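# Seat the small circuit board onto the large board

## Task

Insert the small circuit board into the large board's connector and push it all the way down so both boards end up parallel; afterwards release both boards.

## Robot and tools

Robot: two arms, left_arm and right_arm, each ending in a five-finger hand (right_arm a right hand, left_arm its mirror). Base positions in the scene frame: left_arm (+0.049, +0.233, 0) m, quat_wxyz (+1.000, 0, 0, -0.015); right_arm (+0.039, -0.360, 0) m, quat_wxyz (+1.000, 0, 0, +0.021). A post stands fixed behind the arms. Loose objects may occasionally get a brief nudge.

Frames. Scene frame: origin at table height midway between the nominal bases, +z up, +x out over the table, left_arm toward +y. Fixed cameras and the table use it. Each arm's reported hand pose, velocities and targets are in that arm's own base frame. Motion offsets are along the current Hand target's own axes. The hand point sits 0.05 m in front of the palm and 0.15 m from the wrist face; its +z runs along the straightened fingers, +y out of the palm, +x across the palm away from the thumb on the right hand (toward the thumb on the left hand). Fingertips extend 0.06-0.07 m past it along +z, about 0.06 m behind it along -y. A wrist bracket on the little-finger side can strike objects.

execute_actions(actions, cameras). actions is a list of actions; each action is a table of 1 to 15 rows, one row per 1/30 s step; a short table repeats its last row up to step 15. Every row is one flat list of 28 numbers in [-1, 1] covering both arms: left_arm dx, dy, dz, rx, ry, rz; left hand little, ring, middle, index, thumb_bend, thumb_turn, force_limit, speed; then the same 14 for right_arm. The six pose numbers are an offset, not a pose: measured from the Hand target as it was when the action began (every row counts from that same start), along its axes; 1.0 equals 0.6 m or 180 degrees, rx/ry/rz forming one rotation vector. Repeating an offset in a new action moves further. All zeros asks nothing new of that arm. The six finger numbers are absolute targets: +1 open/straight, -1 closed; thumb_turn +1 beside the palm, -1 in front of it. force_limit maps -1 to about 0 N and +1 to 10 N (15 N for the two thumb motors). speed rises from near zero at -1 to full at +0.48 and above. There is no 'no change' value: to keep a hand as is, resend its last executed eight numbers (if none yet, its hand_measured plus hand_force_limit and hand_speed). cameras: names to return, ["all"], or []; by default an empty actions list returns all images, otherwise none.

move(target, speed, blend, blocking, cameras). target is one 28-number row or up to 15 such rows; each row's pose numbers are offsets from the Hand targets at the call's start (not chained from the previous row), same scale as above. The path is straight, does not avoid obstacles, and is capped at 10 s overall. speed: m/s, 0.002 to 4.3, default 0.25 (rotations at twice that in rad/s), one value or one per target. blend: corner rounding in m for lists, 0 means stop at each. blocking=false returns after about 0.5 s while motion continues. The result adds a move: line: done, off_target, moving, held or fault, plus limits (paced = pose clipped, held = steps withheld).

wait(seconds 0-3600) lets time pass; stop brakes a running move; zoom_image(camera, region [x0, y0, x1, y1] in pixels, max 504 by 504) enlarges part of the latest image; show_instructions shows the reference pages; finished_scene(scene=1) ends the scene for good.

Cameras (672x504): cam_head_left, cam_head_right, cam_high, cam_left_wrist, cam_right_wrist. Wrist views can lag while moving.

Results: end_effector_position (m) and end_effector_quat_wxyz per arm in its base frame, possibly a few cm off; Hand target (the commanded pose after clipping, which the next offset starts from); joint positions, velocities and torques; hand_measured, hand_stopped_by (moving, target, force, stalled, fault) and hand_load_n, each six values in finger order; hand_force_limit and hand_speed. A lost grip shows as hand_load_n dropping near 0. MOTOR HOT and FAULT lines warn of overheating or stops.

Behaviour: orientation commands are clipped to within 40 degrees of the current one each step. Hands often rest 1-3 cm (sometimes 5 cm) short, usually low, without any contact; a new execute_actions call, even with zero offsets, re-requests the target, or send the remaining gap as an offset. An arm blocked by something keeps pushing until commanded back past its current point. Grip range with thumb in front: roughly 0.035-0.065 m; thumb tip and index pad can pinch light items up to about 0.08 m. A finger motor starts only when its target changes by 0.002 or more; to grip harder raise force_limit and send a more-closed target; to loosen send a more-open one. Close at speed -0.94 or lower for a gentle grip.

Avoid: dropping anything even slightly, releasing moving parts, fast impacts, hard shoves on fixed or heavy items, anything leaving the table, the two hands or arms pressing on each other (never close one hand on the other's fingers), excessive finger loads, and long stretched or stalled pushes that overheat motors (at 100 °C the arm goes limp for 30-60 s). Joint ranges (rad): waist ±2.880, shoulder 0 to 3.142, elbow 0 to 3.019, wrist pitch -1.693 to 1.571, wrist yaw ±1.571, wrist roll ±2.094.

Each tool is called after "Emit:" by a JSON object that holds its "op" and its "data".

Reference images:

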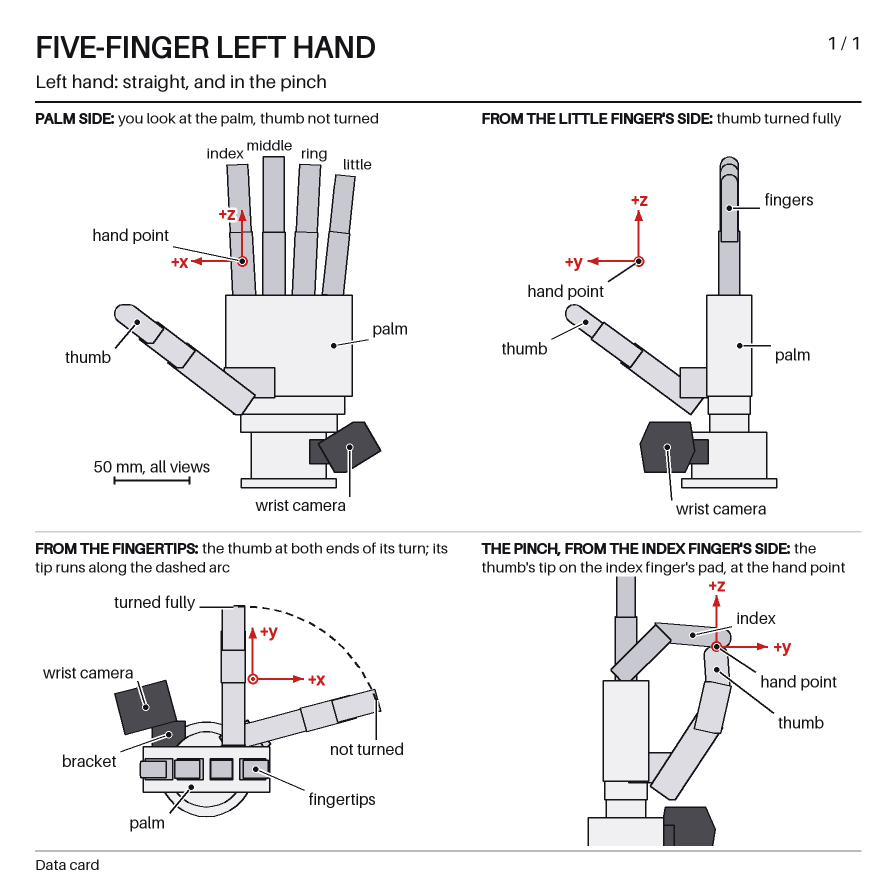

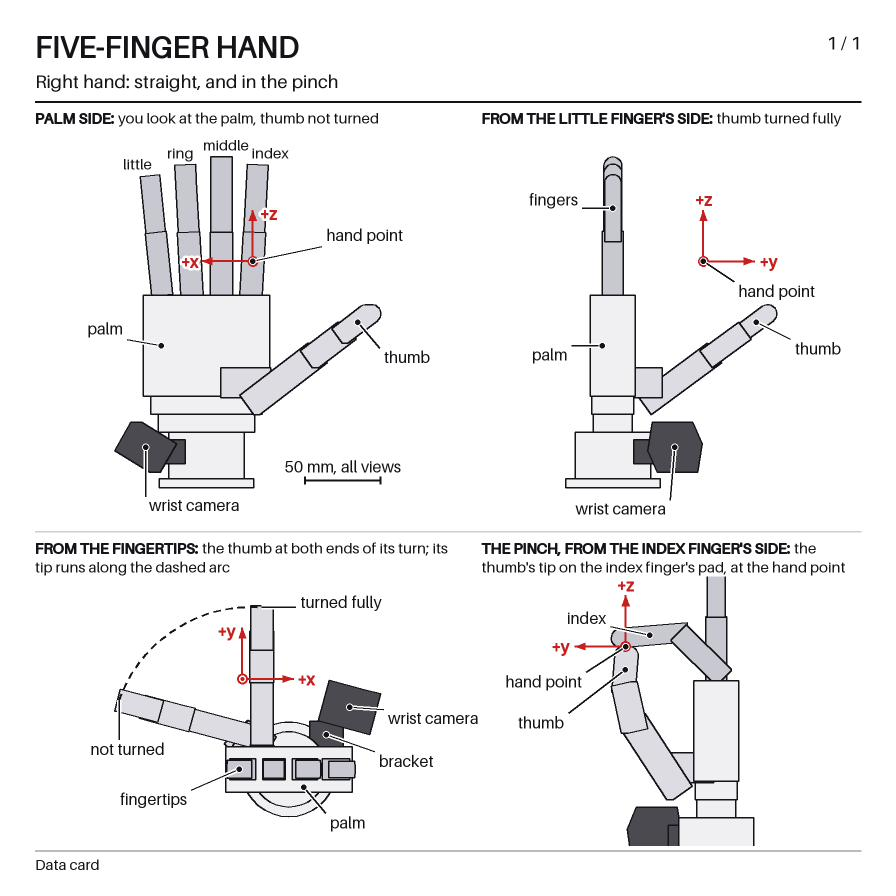

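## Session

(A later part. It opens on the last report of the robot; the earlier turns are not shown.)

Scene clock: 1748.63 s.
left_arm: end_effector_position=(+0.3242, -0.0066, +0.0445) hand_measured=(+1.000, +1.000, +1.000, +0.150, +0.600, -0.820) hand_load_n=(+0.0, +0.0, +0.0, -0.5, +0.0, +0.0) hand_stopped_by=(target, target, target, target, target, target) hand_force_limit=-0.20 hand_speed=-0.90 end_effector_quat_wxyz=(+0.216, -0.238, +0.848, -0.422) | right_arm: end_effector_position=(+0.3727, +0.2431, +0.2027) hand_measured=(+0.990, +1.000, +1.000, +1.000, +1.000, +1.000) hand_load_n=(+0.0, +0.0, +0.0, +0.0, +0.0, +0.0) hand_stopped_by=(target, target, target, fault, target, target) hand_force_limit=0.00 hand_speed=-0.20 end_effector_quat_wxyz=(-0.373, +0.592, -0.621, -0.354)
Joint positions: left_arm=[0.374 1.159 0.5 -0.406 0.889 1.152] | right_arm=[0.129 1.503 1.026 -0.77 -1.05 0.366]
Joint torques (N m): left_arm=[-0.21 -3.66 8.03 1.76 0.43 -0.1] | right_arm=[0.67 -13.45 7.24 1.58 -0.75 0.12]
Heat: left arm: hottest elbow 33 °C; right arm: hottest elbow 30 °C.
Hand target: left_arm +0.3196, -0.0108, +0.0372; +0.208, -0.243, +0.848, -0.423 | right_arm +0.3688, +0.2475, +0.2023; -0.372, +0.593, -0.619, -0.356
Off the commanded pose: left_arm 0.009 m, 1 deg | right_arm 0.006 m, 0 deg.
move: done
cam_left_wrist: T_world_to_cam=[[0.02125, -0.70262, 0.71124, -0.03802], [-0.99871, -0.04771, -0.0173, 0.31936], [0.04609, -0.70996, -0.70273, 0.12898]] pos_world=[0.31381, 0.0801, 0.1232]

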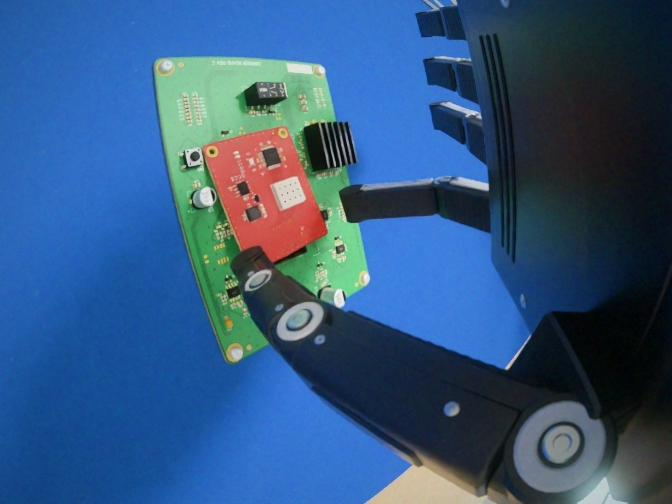

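Emit:
{"op": "wait", "data": {"seconds": 0.1, "cameras": ["cam_right_wrist","cam_left_wrist"]}}

Emit:
{"op": "zoom_image", "data": {"camera": "cam_right_wrist", "region": [300, 95, 420, 165]}}

Scene clock: 1781.80 s.
left_arm: end_effector_position=(+0.3242, -0.0066, +0.0445) hand_measured=(+1.000, +1.000, +1.000, +0.150, +0.600, -0.820) hand_load_n=(+0.0, +0.0, +0.0, +0.0, +0.0, +0.0) hand_stopped_by=(target, target, target, target, target, target) hand_force_limit=-0.20 hand_speed=-0.90 end_effector_quat_wxyz=(+0.216, -0.238, +0.848, -0.422) | right_arm: end_effector_position=(+0.3727, +0.2431, +0.2027) hand_measured=(+0.990, +1.000, +1.000, +1.000, +1.000, +1.000) hand_load_n=(+0.0, +0.0, +0.0, +0.0, +0.0, +0.0) hand_stopped_by=(target, target, target, fault, target, target) hand_force_limit=0.00 hand_speed=-0.20 end_effector_quat_wxyz=(-0.373, +0.592, -0.621, -0.354)
Joint positions: left_arm=[0.374 1.159 0.5 -0.406 0.889 1.152] | right_arm=[0.129 1.503 1.026 -0.77 -1.05 0.366]
Joint torques (N m): left_arm=[-0.03 -4.25 8.03 1.73 0.38 -0.11] | right_arm=[0.5 -13.57 7.17 1.57 -0.72 0.12]
Heat: left arm: hottest elbow 34 °C; right arm: hottest elbow 30 °C.
Hand target: left_arm +0.3197, -0.0108, +0.0372; +0.209, -0.243, +0.848, -0.423 | right_arm +0.3688, +0.2475, +0.2023; -0.372, +0.593, -0.619, -0.356
Off the commanded pose: left_arm 0.009 m, 1 deg | right_arm 0.006 m, 0 deg.
wait: 0.10 s; at rest from the start
cam_left_wrist: T_world_to_cam=[[0.02124, -0.70257, 0.7113, -0.03803], [-0.9987, -0.04786, -0.01744, 0.31938], [0.04629, -0.71, -0.70268, 0.12892]] pos_world=[0.31381, 0.0801, 0.1232]
cam_right_wrist: T_world_to_cam=[[-0.9804, -0.04041, -0.19285, 0.41766], [-0.19302, 0.00012, 0.9812, -0.1242], [-0.03963, 0.99918, -0.00792, -0.11447]] pos_world=[0.38096, 0.13127, 0.2015]
Images, in order (width x height): cam_left_wrist 672x504, cam_right_wrist 672x504.

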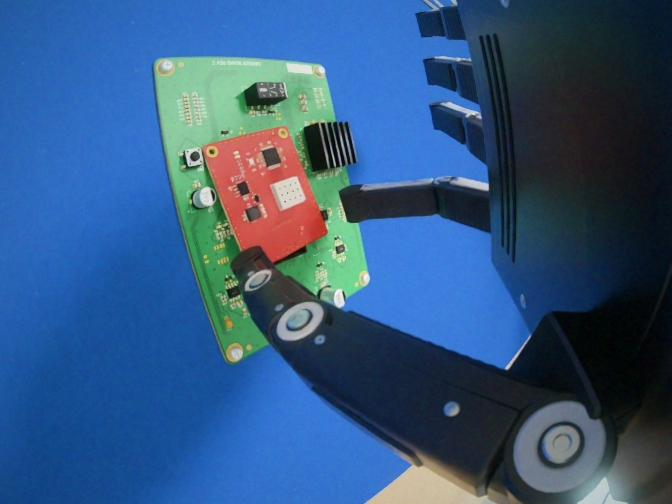

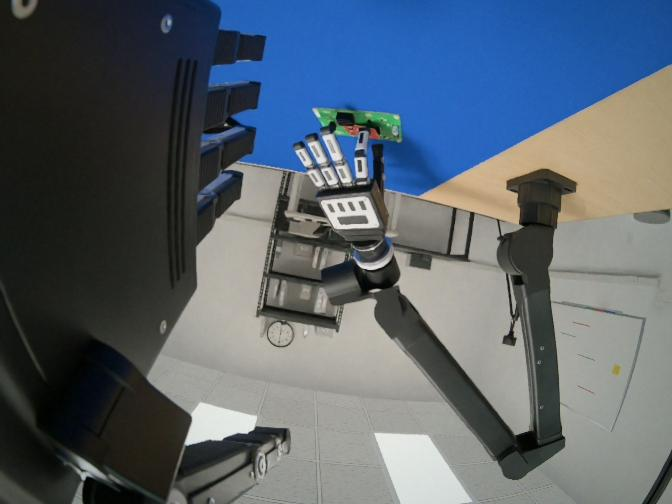

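Scaled by 4.200 from the camera's image (finer frame: 960x720).

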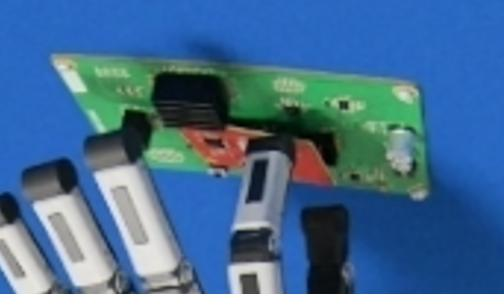

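Emit:
{"op": "move", "data": {"target": [0.0084,0.0157,0.0075,0,0,0,1,1,1,0.15,0.6,-0.82,-0.2,-0.9,0,0,0,0,0,0,0.99,1,1,1,1,1,0,-0.2], "speed": 0.04, "cameras": ["cam_left_wrist"]}}

Emit:
{"op": "zoom_image", "data": {"camera": "cam_left_wrist", "region": [180, 90, 370, 290]}}

Scene clock: 1795.63 s.
left_arm: end_effector_position=(+0.3207, -0.0080, +0.0345) hand_measured=(+1.000, +1.000, +1.000, +0.150, +0.600, -0.820) hand_load_n=(+0.0, +0.0, +0.0, +0.0, +0.0, +0.0) hand_stopped_by=(target, target, target, target, target, target) hand_force_limit=-0.20 hand_speed=-0.90 end_effector_quat_wxyz=(+0.217, -0.238, +0.848, -0.421) | right_arm: end_effector_position=(+0.3727, +0.2431, +0.2027) hand_measured=(+0.990, +1.000, +1.000, +1.000, +1.000, +1.000) hand_load_n=(+0.0, +0.0, +0.5, +0.0, +0.0, +0.0) hand_stopped_by=(target, target, target, fault, target, target) hand_force_limit=0.00 hand_speed=-0.20 end_effector_quat_wxyz=(-0.373, +0.592, -0.621, -0.354)
Joint positions: left_arm=[0.374 1.172 0.475 -0.366 0.889 1.152] | right_arm=[0.129 1.503 1.026 -0.77 -1.05 0.366]
Joint torques (N m): left_arm=[0.15 -3.14 7.68 2 0.47 -0.02] | right_arm=[0.62 -13.51 7.23 1.59 -0.75 0.12]
Heat: left arm: hottest elbow 34 °C; right arm: hottest elbow 30 °C.
Hand target: left_arm +0.3160, -0.0116, +0.0262; +0.209, -0.243, +0.848, -0.423 | right_arm +0.3688, +0.2475, +0.2023; -0.372, +0.593, -0.619, -0.356
Off the commanded pose: left_arm 0.010 m, 1 deg | right_arm 0.006 m, 0 deg.
move: done
cam_left_wrist: T_world_to_cam=[[0.01999, -0.70301, 0.7109, -0.03149], [-0.99867, -0.04783, -0.01922, 0.31573], [0.04751, -0.70957, -0.70303, 0.12069]] pos_world=[0.31021, 0.0786, 0.11331]

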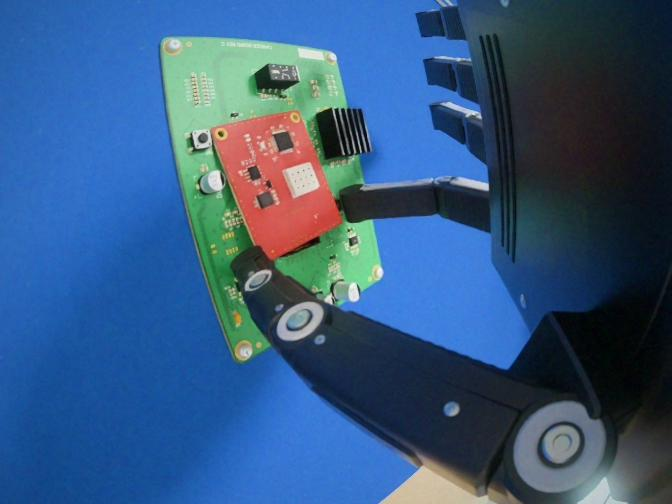

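Scaled by 2.520 from the camera's image (finer frame: 960x720).

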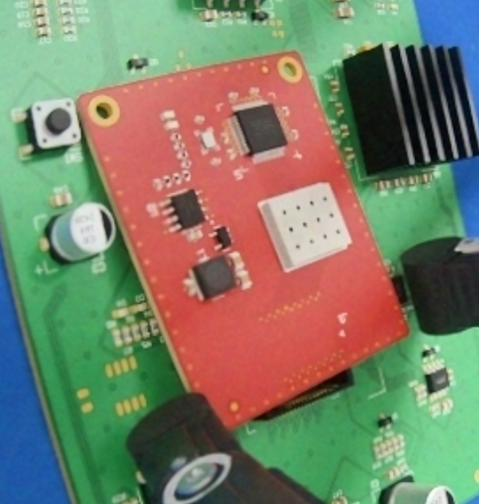

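Emit:
{"op": "move", "data": {"target": [0,0,0,0,0,0,1,1,1,-0.25,0.6,-0.82,0.0,-0.92,0,0,0,0,0,0,0.99,1,1,1,1,1,0,-0.2], "speed": 0.04, "cameras": ["cam_left_wrist"]}}

Emit:
{"op": "zoom_image", "data": {"camera": "cam_left_wrist", "region": [180, 90, 370, 290]}}

Scene clock: 1818.07 s.
left_arm: end_effector_position=(+0.3210, -0.0088, +0.0352) hand_measured=(+1.000, +1.000, +1.000, -0.244, +0.602, -0.820) hand_load_n=(+0.0, +0.0, +0.0, +5.0, +6.5, -1.0) hand_stopped_by=(target, target, target, force, target, target) hand_force_limit=0.00 hand_speed=-0.92 end_effector_quat_wxyz=(+0.217, -0.238, +0.847, -0.424) | right_arm: end_effector_position=(+0.3727, +0.2431, +0.2027) hand_measured=(+0.990, +1.000, +1.000, +1.000, +1.000, +1.000) hand_load_n=(+0.0, +0.0, +0.0, +0.0, +0.0, +0.0) hand_stopped_by=(target, target, target, fault, target, target) hand_force_limit=0.00 hand_speed=-0.20 end_effector_quat_wxyz=(-0.373, +0.592, -0.621, -0.354)
Joint positions: left_arm=[0.374 1.172 0.475 -0.364 0.894 1.148] | right_arm=[0.129 1.503 1.026 -0.77 -1.05 0.366]
Joint torques (N m): left_arm=[-0.09 -3.78 7.87 1.76 0.29 -0.02] | right_arm=[0.38 -13.63 7.21 1.57 -0.75 0.12]
Heat: left arm: hottest elbow 33 °C; right arm: hottest elbow 30 °C.
Hand target: left_arm +0.3160, -0.0115, +0.0262; +0.209, -0.243, +0.848, -0.423 | right_arm +0.3688, +0.2475, +0.2023; -0.372, +0.593, -0.619, -0.356
Off the commanded pose: left_arm 0.011 m, 1 deg | right_arm 0.006 m, 0 deg.
move: done
cam_left_wrist: T_world_to_cam=[[0.01928, -0.69961, 0.71426, -0.03234], [-0.99867, -0.04764, -0.01971, 0.31596], [0.04782, -0.71293, -0.6996, 0.12032]] pos_world=[0.31041, 0.07821, 0.1135]

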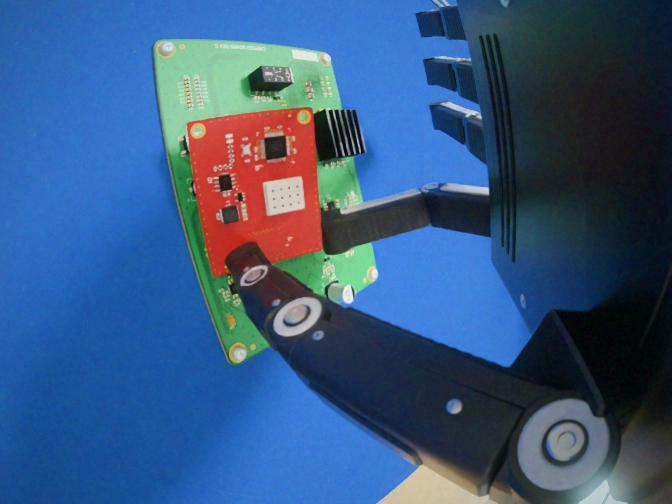

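Scaled by 2.520 from the camera's image (finer frame: 960x720).

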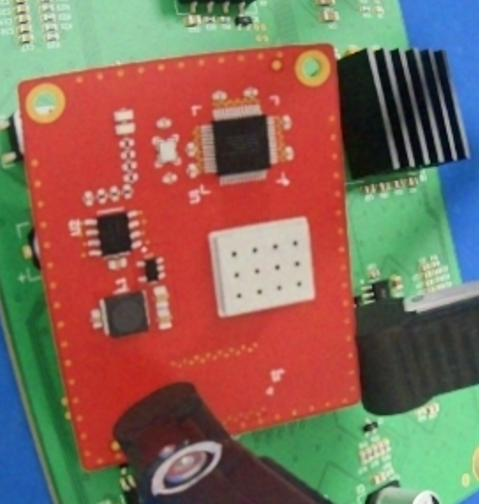

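Emit:
{"op": "move", "data": {"target": [0,0,0,0,0,0,1,1,1,0.0,0.6,-0.82,0.0,-0.94,0,0,0,0,0,0,0.99,1,1,1,1,1,0,-0.2], "speed": 0.04, "cameras": ["cam_left_wrist"]}}

Scene clock: 1844.20 s.
left_arm: end_effector_position=(+0.3209, -0.0085, +0.0349) hand_measured=(+1.000, +1.000, +1.000, +0.000, +0.600, -0.820) hand_load_n=(+0.0, +0.0, +0.0, +0.0, +0.0, +0.0) hand_stopped_by=(target, target, target, target, target, target) hand_force_limit=0.00 hand_speed=-0.94 end_effector_quat_wxyz=(+0.217, -0.239, +0.847, -0.423) | right_arm: end_effector_position=(+0.3727, +0.2431, +0.2027) hand_measured=(+0.990, +1.000, +1.000, +1.000, +1.000, +1.000) hand_load_n=(+0.0, +0.0, +0.0, +0.0, +0.0, +0.0) hand_stopped_by=(target, target, target, fault, target, target) hand_force_limit=0.00 hand_speed=-0.20 end_effector_quat_wxyz=(-0.373, +0.592, -0.621, -0.354)
Joint positions: left_arm=[0.374 1.172 0.475 -0.364 0.891 1.147] | right_arm=[0.129 1.503 1.026 -0.77 -1.05 0.366]
Joint torques (N m): left_arm=[0.21 -3.72 7.61 1.61 0.39 0] | right_arm=[0.56 -13.57 7.23 1.61 -0.74 0.11]
Heat: left arm: hottest elbow 33 °C; right arm: hottest elbow 30 °C.
Hand target: left_arm +0.3160, -0.0115, +0.0262; +0.209, -0.243, +0.848, -0.423 | right_arm +0.3688, +0.2475, +0.2023; -0.372, +0.593, -0.619, -0.356
Off the commanded pose: left_arm 0.011 m, 1 deg | right_arm 0.006 m, 0 deg.
move: done
cam_left_wrist: T_world_to_cam=[[0.02091, -0.70074, 0.71311, -0.03241], [-0.99862, -0.04895, -0.01882, 0.31585], [0.0481, -0.71173, -0.7008, 0.12035]] pos_world=[0.3103, 0.0784, 0.1134]

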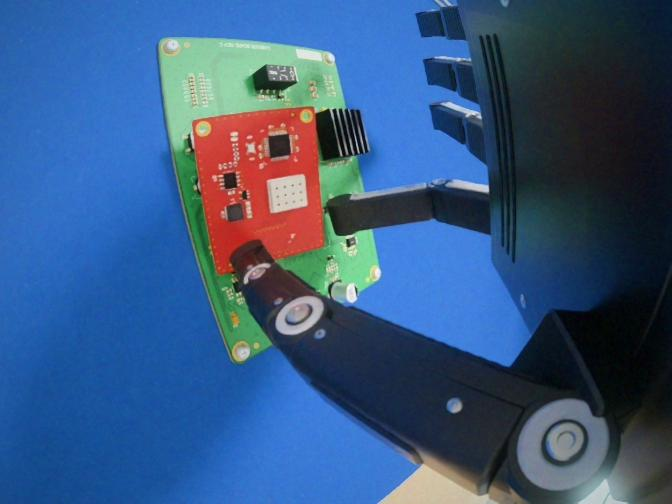

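Emit:
{"op": "move", "data": {"target": [0,0,0,0,0,0,1,1,1,0.18,0.6,-0.82,0.0,-0.94,0,0,0,0,0,0,0.99,1,1,1,1,1,0,-0.2], "speed": 0.04, "cameras": ["cam_left_wrist"]}}

Emit:
{"op": "zoom_image", "data": {"camera": "cam_left_wrist", "region": [160, 90, 370, 290]}}

Scene clock: 1849.30 s.
left_arm: end_effector_position=(+0.3209, -0.0085, +0.0349) hand_measured=(+1.000, +1.000, +1.000, +0.180, +0.600, -0.820) hand_load_n=(+0.0, +0.0, +0.0, +0.0, +0.0, +0.0) hand_stopped_by=(target, target, target, target, target, target) hand_force_limit=0.00 hand_speed=-0.94 end_effector_quat_wxyz=(+0.217, -0.239, +0.847, -0.423) | right_arm: end_effector_position=(+0.3727, +0.2431, +0.2027) hand_measured=(+0.990, +1.000, +1.000, +1.000, +1.000, +1.000) hand_load_n=(+0.0, +0.0, +0.0, +0.0, +0.0, +0.0) hand_stopped_by=(target, target, target, fault, target, target) hand_force_limit=0.00 hand_speed=-0.20 end_effector_quat_wxyz=(-0.373, +0.592, -0.621, -0.354)
Joint positions: left_arm=[0.374 1.172 0.475 -0.364 0.891 1.147] | right_arm=[0.129 1.503 1.026 -0.77 -1.05 0.366]
Joint torques (N m): left_arm=[0.32 -4.07 7.68 1.78 0.37 0.01] | right_arm=[0.44 -13.45 7.31 1.57 -0.74 0.11]
Heat: left arm: hottest elbow 33 °C; right arm: hottest elbow 30 °C.
Hand target: left_arm +0.3160, -0.0115, +0.0262; +0.209, -0.243, +0.848, -0.423 | right_arm +0.3688, +0.2475, +0.2023; -0.372, +0.593, -0.619, -0.356
Off the commanded pose: left_arm 0.011 m, 1 deg | right_arm 0.006 m, 0 deg.
move: done
cam_left_wrist: T_world_to_cam=[[0.02091, -0.70074, 0.71311, -0.03241], [-0.99862, -0.04895, -0.01882, 0.31585], [0.0481, -0.71173, -0.7008, 0.12035]] pos_world=[0.3103, 0.0784, 0.1134]

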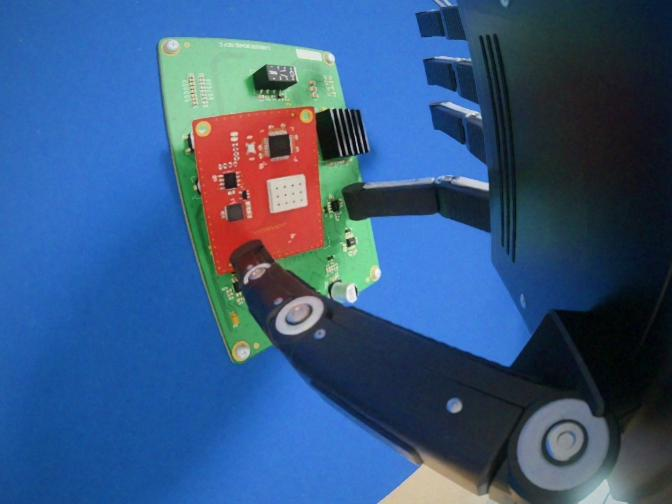

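Scaled by 2.400 from the camera's image (finer frame: 960x720).

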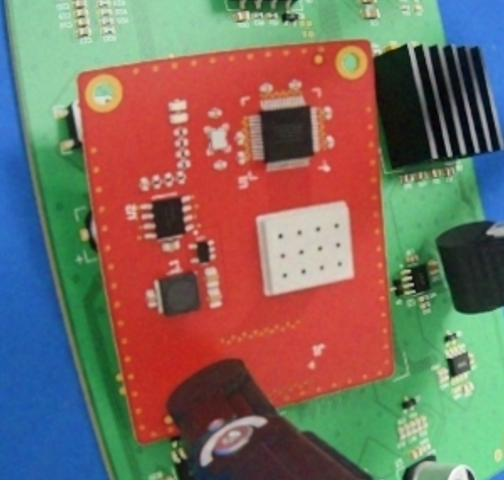

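Emit:
{"op": "move", "data": {"target": [-0.0050,-0.0273,-0.0185,0,0,0,1,1,1,0.18,0.6,-0.82,0.0,-0.94,0,0,0,0,0,0,0.99,1,1,1,1,1,0,-0.2], "speed": 0.03, "cameras": ["cam_left_wrist","cam_right_wrist"]}}

Emit:
{"op": "zoom_image", "data": {"camera": "cam_left_wrist", "region": [150, 90, 360, 290]}}

Emit:
{"op": "zoom_image", "data": {"camera": "cam_right_wrist", "region": [300, 95, 420, 165]}}

Scene clock: 1866.90 s.
left_arm: end_effector_position=(+0.3116, -0.0120, +0.0392) hand_measured=(+1.000, +1.000, +1.000, +0.180, +0.600, -0.820) hand_load_n=(+0.0, +0.0, +0.0, +0.0, +0.0, +0.0) hand_stopped_by=(target, target, target, target, target, target) hand_force_limit=0.00 hand_speed=-0.94 end_effector_quat_wxyz=(+0.205, -0.245, +0.848, -0.423) | right_arm: end_effector_position=(+0.3727, +0.2431, +0.2027) hand_measured=(+0.990, +1.000, +1.000, +1.000, +1.000, +1.000) hand_load_n=(+0.0, +0.0, +0.0, +0.0, +0.0, +0.0) hand_stopped_by=(target, target, target, fault, target, target) hand_force_limit=0.00 hand_speed=-0.20 end_effector_quat_wxyz=(-0.373, +0.592, -0.621, -0.354)
Joint positions: left_arm=[0.374 1.143 0.475 -0.421 0.89 1.147] | right_arm=[0.129 1.503 1.026 -0.77 -1.05 0.366]
Joint torques (N m): left_arm=[-0.38 -5.01 10.65 0.81 0.43 -0.08] | right_arm=[0.32 -13.22 7.2 1.55 -0.74 0.12]
Heat: left arm: hottest elbow 33 °C; right arm: hottest elbow 30 °C.
Hand target: left_arm +0.3160, -0.0116, +0.0463; +0.209, -0.243, +0.848, -0.423 | right_arm +0.3688, +0.2475, +0.2023; -0.372, +0.593, -0.619, -0.356
Off the commanded pose: left_arm 0.008 m, 1 deg | right_arm 0.006 m, 0 deg.
move: done
cam_left_wrist: T_world_to_cam=[[0.03956, -0.69431, 0.71859, -0.04362], [-0.99875, -0.0495, 0.00716, 0.30546], [0.0306, -0.71797, -0.6954, 0.12645]] pos_world=[0.30294, 0.07562, 0.11709]
cam_right_wrist: T_world_to_cam=[[-0.9804, -0.04041, -0.19285, 0.41766], [-0.19302, 0.00012, 0.9812, -0.1242], [-0.03963, 0.99918, -0.00792, -0.11447]] pos_world=[0.38096, 0.13127, 0.2015]

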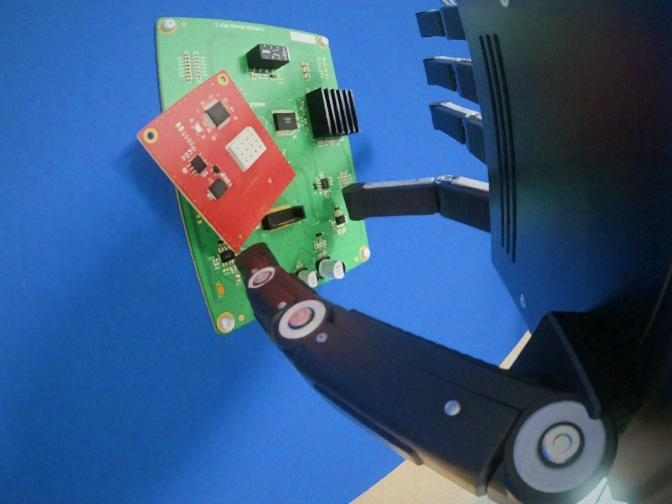

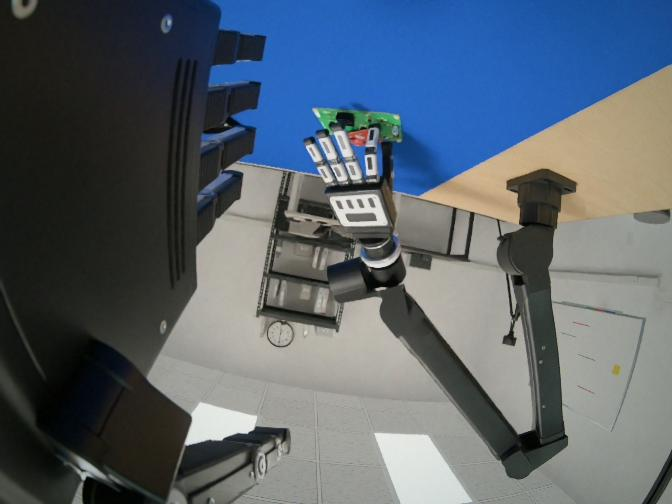

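Scaled by 2.400 from the camera's image (finer frame: 960x720).

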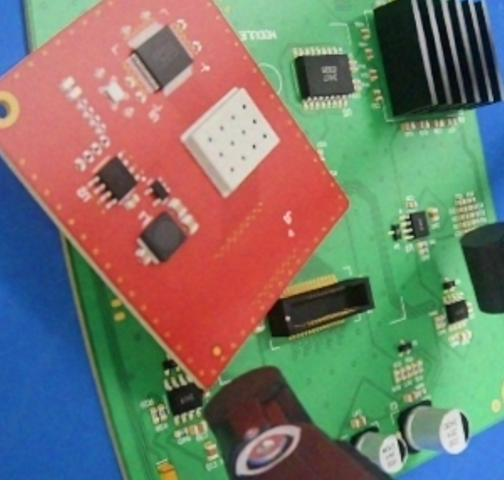

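Scaled by 4.200 from the camera's image (finer frame: 960x720).

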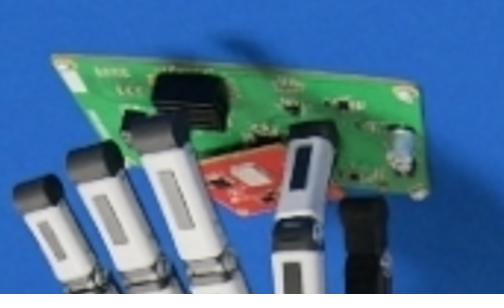

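Emit:
{"op": "move", "data": {"target": [-0.0062,-0.0341,-0.0231,0,0,0,1,1,1,0.18,0.6,-0.82,0.0,-0.94,0,0,0,0,0,0,0.99,1,1,1,1,1,0,-0.2], "speed": 0.04, "cameras": ["cam_left_wrist"]}}

Emit:
{"op": "zoom_image", "data": {"camera": "cam_left_wrist", "region": [130, 50, 340, 290]}}

Scene clock: 1891.70 s.
left_arm: end_effector_position=(+0.2969, -0.0176, +0.0503) hand_measured=(+1.000, +1.000, +1.000, +0.180, +0.600, -0.820) hand_load_n=(+0.0, +0.0, +0.0, +0.0, +0.0, +0.0) hand_stopped_by=(target, target, target, target, target, target) hand_force_limit=0.00 hand_speed=-0.94 end_effector_quat_wxyz=(+0.189, -0.254, +0.848, -0.425) | right_arm: end_effector_position=(+0.3727, +0.2431, +0.2027) hand_measured=(+0.990, +1.000, +1.000, +1.000, +1.000, +1.000) hand_load_n=(+0.0, +0.0, +0.0, +0.0, -0.5, -0.5) hand_stopped_by=(target, target, target, fault, target, target) hand_force_limit=0.00 hand_speed=-0.20 end_effector_quat_wxyz=(-0.373, +0.592, -0.621, -0.354)
Joint positions: left_arm=[0.374 1.084 0.479 -0.519 0.89 1.147] | right_arm=[0.129 1.503 1.026 -0.77 -1.05 0.366]
Joint torques (N m): left_arm=[0.79 -5.01 14.09 0.69 0.5 -0.02] | right_arm=[0.32 -13.63 7.2 1.61 -0.74 0.13]
Heat: left arm: hottest elbow 33 °C; right arm: hottest elbow 30 °C.
Hand target: left_arm +0.3161, -0.0115, +0.0712; +0.209, -0.243, +0.848, -0.423 | right_arm +0.3688, +0.2475, +0.2023; -0.372, +0.593, -0.619, -0.356
Off the commanded pose: left_arm 0.029 m, 3 deg | right_arm 0.006 m, 0 deg.
move: off_target (left_arm)
cam_left_wrist: T_world_to_cam=[[0.06366, -0.68517, 0.7256, -0.06233], [-0.99794, -0.0494, 0.04091, 0.28847], [0.00781, -0.72671, -0.6869, 0.13677]] pos_world=[0.29078, 0.07093, 0.12737]

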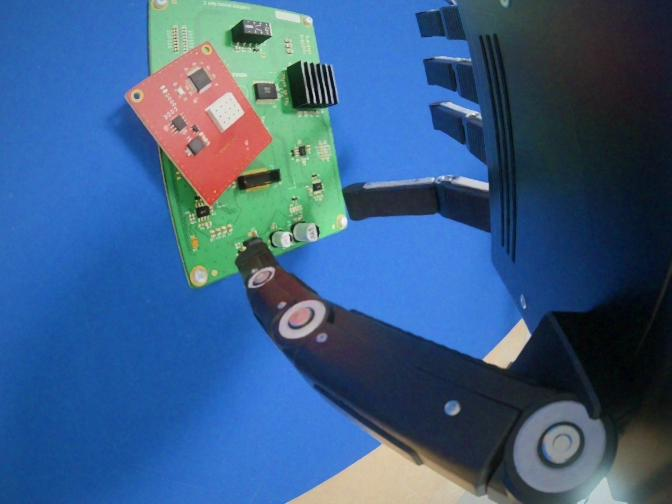

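Scaled by 2.100 from the camera's image (finer frame: 960x720).

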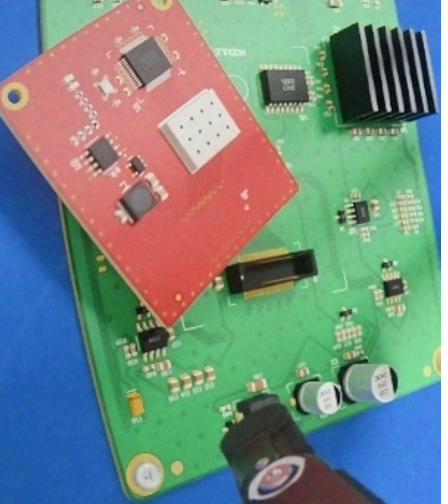

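Emit:
{"op": "execute_actions", "data": {"actions": [[[0,0,0,0,0,0,1,1,1,0.18,0.6,-0.82,0.0,-0.94,0,0,0,0,0,0,0.99,1,1,1,1,1,0,-0.2]],[[0,0,0,0,0,0,1,1,1,0.18,0.6,-0.82,0.0,-0.94,0,0,0,0,0,0,0.99,1,1,1,1,1,0,-0.2]]], "cameras": ["cam_left_wrist"]}}

Emit:
{"op": "zoom_image", "data": {"camera": "cam_left_wrist", "region": [100, 50, 370, 290]}}

Scene clock: 1898.43 s.
left_arm: end_effector_position=(+0.2969, -0.0177, +0.0503) hand_measured=(+1.000, +1.000, +1.000, +0.180, +0.600, -0.820) hand_load_n=(+0.0, +0.0, +0.0, +0.0, +0.0, +0.0) hand_stopped_by=(target, target, target, target, target, target) hand_force_limit=0.00 hand_speed=-0.94 end_effector_quat_wxyz=(+0.189, -0.254, +0.848, -0.425) | right_arm: end_effector_position=(+0.3727, +0.2431, +0.2027) hand_measured=(+0.990, +1.000, +1.000, +1.000, +1.000, +1.000) hand_load_n=(+0.0, +0.0, +0.0, +0.0, +0.0, +0.0) hand_stopped_by=(target, target, target, fault, target, target) hand_force_limit=0.00 hand_speed=-0.20 end_effector_quat_wxyz=(-0.373, +0.592, -0.621, -0.354)
Joint positions: left_arm=[0.374 1.084 0.479 -0.52 0.89 1.147] | right_arm=[0.129 1.503 1.026 -0.77 -1.05 0.366]
Joint torques (N m): left_arm=[-0.5 -5.19 14.12 0.76 0.42 -0.06] | right_arm=[0.73 -13.39 7.23 1.54 -0.74 0.11]
Heat: left arm: hottest elbow 35 °C; right arm: hottest elbow 30 °C.
Hand target: left_arm +0.3160, -0.0115, +0.0712; +0.209, -0.243, +0.848, -0.423 | right_arm +0.3688, +0.2475, +0.2023; -0.372, +0.593, -0.619, -0.356
Off the commanded pose: left_arm 0.029 m, 3 deg | right_arm 0.006 m, 0 deg.
cam_left_wrist: T_world_to_cam=[[0.06388, -0.68511, 0.72563, -0.06241], [-0.99793, -0.0494, 0.04121, 0.28843], [0.00761, -0.72676, -0.68685, 0.13682]] pos_world=[0.29078, 0.07093, 0.12737]

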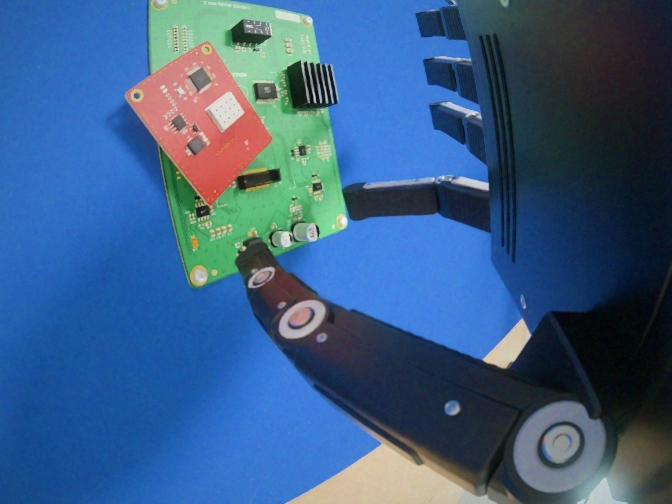

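Scaled by 1.867 from the camera's image (finer frame: 960x720).

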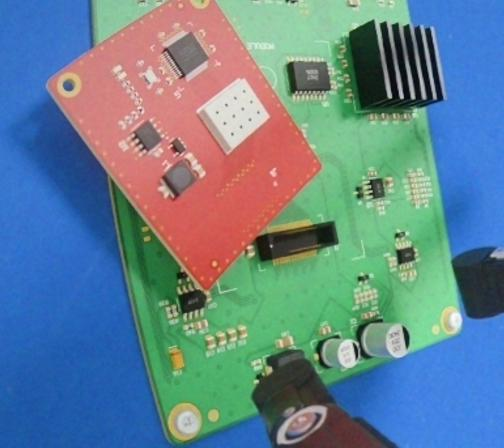

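Emit:
{"op": "move", "data": {"target": [-0.0121,-0.0664,-0.0451,0,0,0,1,1,1,0.18,0.6,-0.82,0.0,-0.94,0,0,0,0,0,0,0.99,1,1,1,1,1,0,-0.2], "speed": 0.1, "cameras": ["cam_left_wrist","cam_right_wrist"]}}

Emit:
{"op": "zoom_image", "data": {"camera": "cam_right_wrist", "region": [300, 95, 420, 165]}}

Emit:
{"op": "zoom_image", "data": {"camera": "cam_left_wrist", "region": [100, 50, 370, 290]}}

Scene clock: 1947.60 s.
left_arm: end_effector_position=(+0.2989, -0.0175, +0.0969) hand_measured=(+1.000, +1.000, +1.000, +0.180, +0.600, -0.820) hand_load_n=(+0.0, +0.0, +0.0, +0.0, +0.0, +0.0) hand_stopped_by=(target, target, target, target, target, target) hand_force_limit=0.00 hand_speed=-0.94 end_effector_quat_wxyz=(+0.188, -0.254, +0.848, -0.425) | right_arm: end_effector_position=(+0.3727, +0.2431, +0.2027) hand_measured=(+0.990, +1.000, +1.000, +1.000, +1.000, +1.000) hand_load_n=(+0.0, +0.0, +0.0, +0.0, +0.0, +0.0) hand_stopped_by=(target, target, target, fault, target, target) hand_force_limit=0.00 hand_speed=-0.20 end_effector_quat_wxyz=(-0.373, +0.592, -0.621, -0.354)
Joint positions: left_arm=[0.371 0.999 0.568 -0.694 0.889 1.144] | right_arm=[0.129 1.503 1.026 -0.77 -1.05 0.366]
Joint torques (N m): left_arm=[0.15 -3.43 15.62 0.7 0.48 -0.03] | right_arm=[0.5 -13.33 7.25 1.52 -0.73 0.12]
Heat: left arm: hottest elbow 40 °C; right arm: hottest elbow 30 °C.
Hand target: left_arm +0.3161, -0.0115, +0.1199; +0.209, -0.243, +0.848, -0.423 | right_arm +0.3688, +0.2475, +0.2023; -0.372, +0.593, -0.619, -0.356
Off the commanded pose: left_arm 0.029 m, 3 deg | right_arm 0.006 m, 0 deg.
move: off_target (left_arm)
cam_left_wrist: T_world_to_cam=[[0.06533, -0.68429, 0.72628, -0.09675], [-0.99784, -0.04932, 0.0433, 0.28833], [0.00619, -0.72754, -0.68604, 0.16922]] pos_world=[0.29298, 0.07113, 0.17387]
cam_right_wrist: T_world_to_cam=[[-0.9804, -0.04041, -0.19285, 0.41766], [-0.19302, 0.00012, 0.9812, -0.1242], [-0.03963, 0.99918, -0.00792, -0.11447]] pos_world=[0.38096, 0.13127, 0.2015]

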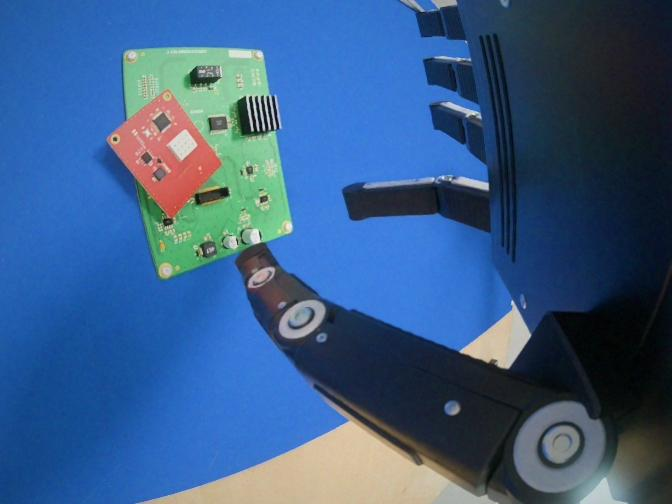

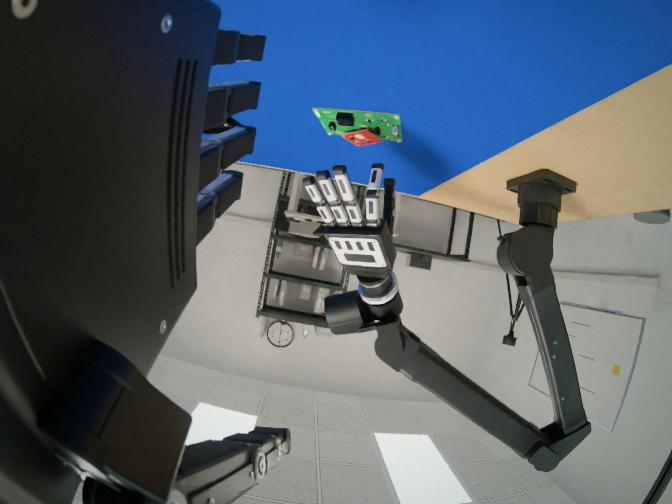

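Scaled by 4.200 from the camera's image (finer frame: 960x720).

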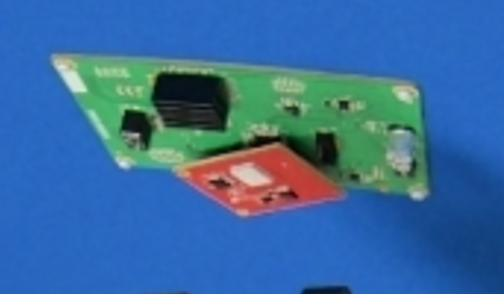

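Scaled by 1.867 from the camera's image (finer frame: 960x720).

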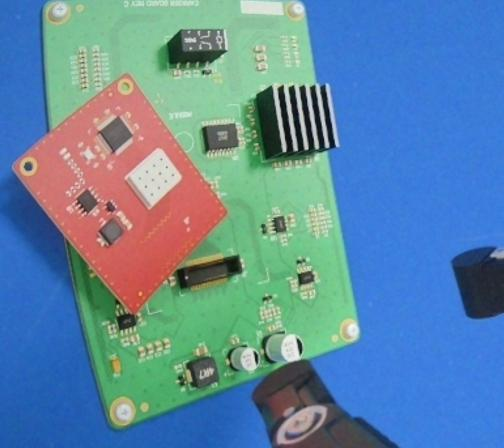

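Emit:
{"op": "zoom_image", "data": {"camera": "cam_right_wrist", "region": [335, 120, 395, 155]}}

Scaled by 8.400 from the camera's image (finer frame: 960x720).

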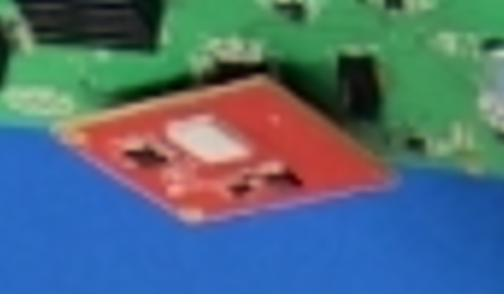

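Emit:
{"op": "zoom_image", "data": {"camera": "cam_left_wrist", "region": [100, 80, 200, 180]}}

Emit:
{"op": "zoom_image", "data": {"camera": "cam_left_wrist", "region": [150, 130, 250, 230]}}

Scaled by 5.040 from the camera's image (finer frame: 960x720).

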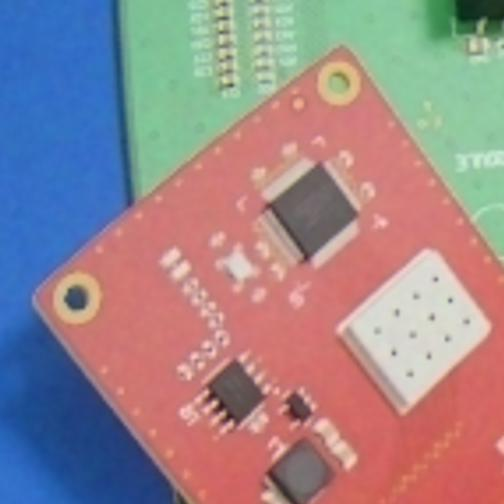

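Scaled by 5.040 from the camera's image (finer frame: 960x720).

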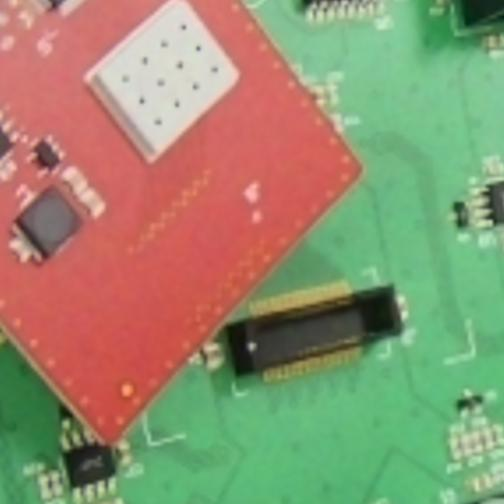

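Emit:
{"op": "move", "data": {"target": [-0.0046,0.1064,0.0544,-0.01486,-0.08176,-0.05542,1,1,1,0.10,0.6,-0.82,0.0,-0.9,0,0,0,0,0,0,0.99,1,1,1,1,1,0,-0.2], "speed": 0.08, "cameras": ["cam_left_wrist"]}}

Emit:
{"op": "zoom_image", "data": {"camera": "cam_left_wrist", "region": [130, 50, 380, 290]}}

Scene clock: 2020.10 s.
left_arm: end_effector_position=(+0.3253, +0.0076, +0.0576) hand_measured=(+1.000, +1.000, +1.000, +0.100, +0.600, -0.820) hand_load_n=(-0.5, +0.0, +0.0, +0.0, +0.0, +0.0) hand_stopped_by=(target, target, target, target, target, target) hand_force_limit=0.00 hand_speed=-0.90 end_effector_quat_wxyz=(+0.278, -0.368, +0.800, -0.383) | right_arm: end_effector_position=(+0.3727, +0.2431, +0.2027) hand_measured=(+0.990, +1.000, +1.000, +1.000, +1.000, +1.000) hand_load_n=(+0.0, +0.0, +0.0, +0.0, +0.0, +0.0) hand_stopped_by=(target, target, target, fault, target, target) hand_force_limit=0.00 hand_speed=-0.20 end_effector_quat_wxyz=(-0.373, +0.592, -0.621, -0.354)
Joint positions: left_arm=[0.366 0.99 0.401 -0.212 0.697 0.782] | right_arm=[0.129 1.503 1.026 -0.77 -1.05 0.366]
Joint torques (N m): left_arm=[-0.44 -1.55 8.59 2.21 0.28 -0.09] | right_arm=[0.26 -13.86 7.36 1.55 -0.74 0.11]
Heat: left arm: hottest elbow 45 °C; right arm: hottest elbow 30 °C.
Hand target: left_arm +0.3215, +0.0035, +0.0500; +0.272, -0.372, +0.800, -0.385 | right_arm +0.3688, +0.2475, +0.2023; -0.372, +0.593, -0.619, -0.356
Off the commanded pose: left_arm 0.009 m, 1 deg | right_arm 0.006 m, 0 deg.
move: done
cam_left_wrist: T_world_to_cam=[[0.2372, -0.66022, 0.71263, -0.10809], [-0.93543, -0.35316, -0.01583, 0.30308], [0.26213, -0.66286, -0.70136, 0.07753]] pos_world=[0.28883, 0.08707, 0.1362]

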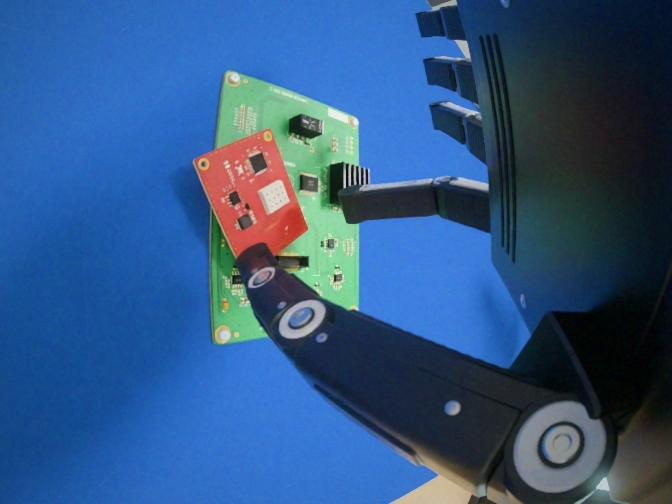

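Scaled by 2.016 from the camera's image (finer frame: 960x720).

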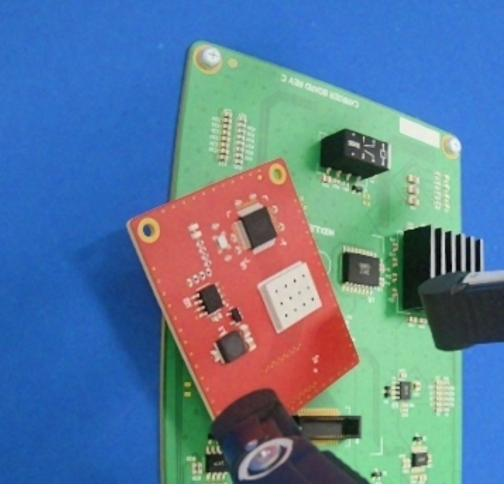

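Emit:
{"op": "zoom_image", "data": {"camera": "cam_left_wrist", "region": [185, 120, 285, 220]}}

Emit:
{"op": "zoom_image", "data": {"camera": "cam_left_wrist", "region": [225, 180, 325, 280]}}

Scaled by 5.040 from the camera's image (finer frame: 960x720).

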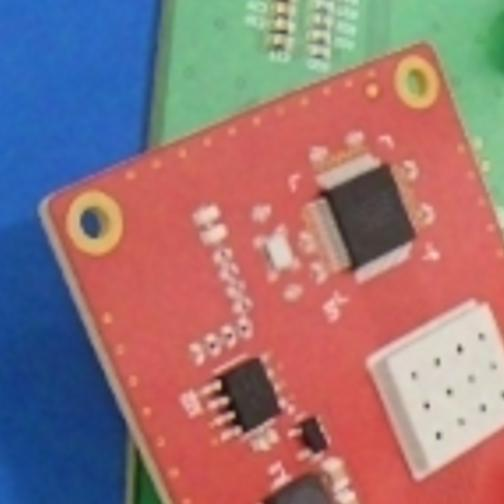

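Scaled by 5.040 from the camera's image (finer frame: 960x720).

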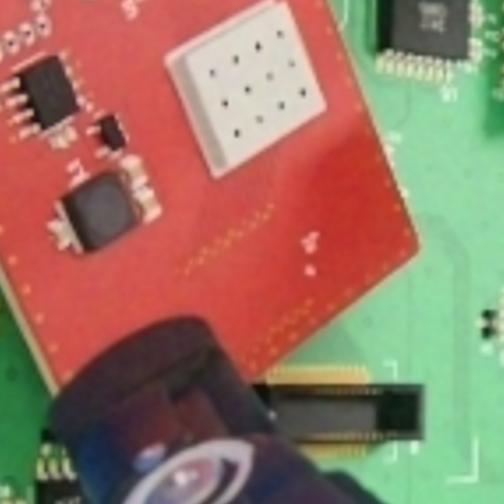

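Emit:
{"op": "move", "data": {"target": [0.0104,0.0203,0.0152,0,0,0,1,1,1,0.10,0.6,-0.82,0.0,-0.9,0,0,0,0,0,0,0.99,1,1,1,1,1,0,-0.2], "speed": 0.04, "cameras": ["cam_left_wrist"]}}

Emit:
{"op": "zoom_image", "data": {"camera": "cam_left_wrist", "region": [170, 90, 370, 290]}}

Scene clock: 2063.27 s.
left_arm: end_effector_position=(+0.3238, +0.0041, +0.0423) hand_measured=(+1.000, +1.000, +1.000, +0.100, +0.600, -0.820) hand_load_n=(+0.0, +0.0, +0.0, +0.0, +0.0, +0.0) hand_stopped_by=(target, target, target, target, target, target) hand_force_limit=0.00 hand_speed=-0.90 end_effector_quat_wxyz=(+0.280, -0.368, +0.800, -0.384) | right_arm: end_effector_position=(+0.3727, +0.2431, +0.2027) hand_measured=(+0.990, +1.000, +1.000, +1.000, +1.000, +1.000) hand_load_n=(+0.0, +0.0, +0.0, +0.0, +0.0, -0.5) hand_stopped_by=(target, target, target, fault, target, target) hand_force_limit=0.00 hand_speed=-0.20 end_effector_quat_wxyz=(-0.373, +0.592, -0.621, -0.354)
Joint positions: left_arm=[0.355 1.021 0.365 -0.135 0.689 0.771] | right_arm=[0.129 1.503 1.026 -0.77 -1.05 0.366]
Joint torques (N m): left_arm=[-0.03 -1.14 8.39 2.37 0.23 -0.04] | right_arm=[0.5 -13.45 7.25 1.54 -0.73 0.09]
Heat: left arm: hottest elbow 39 °C; right arm: hottest elbow 30 °C.
Hand target: left_arm +0.3197, -0.0001, +0.0339; +0.272, -0.372, +0.800, -0.385 | right_arm +0.3688, +0.2475, +0.2023; -0.372, +0.593, -0.619, -0.356
Off the commanded pose: left_arm 0.010 m, 1 deg | right_arm 0.006 m, 0 deg.
move: done
cam_left_wrist: T_world_to_cam=[[0.23516, -0.66085, 0.71273, -0.09844], [-0.93525, -0.35346, -0.01915, 0.30025], [0.26457, -0.66208, -0.70118, 0.06403]] pos_world=[0.28702, 0.08347, 0.1208]

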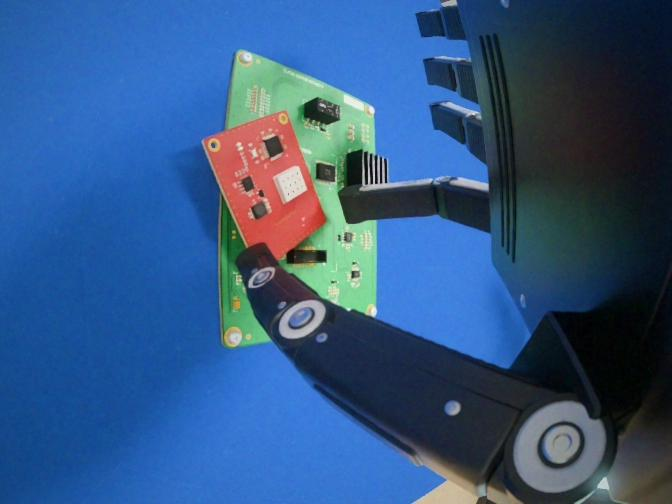

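Scaled by 2.520 from the camera's image (finer frame: 960x720).

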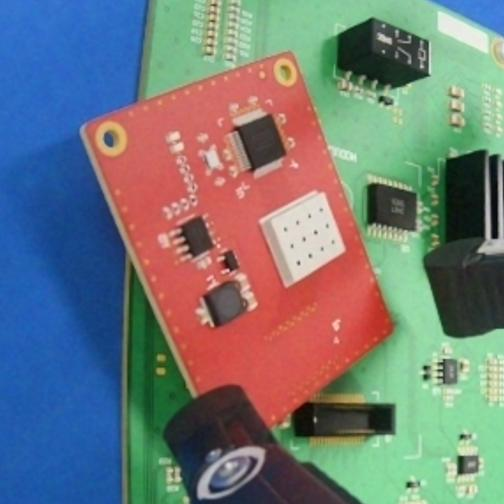

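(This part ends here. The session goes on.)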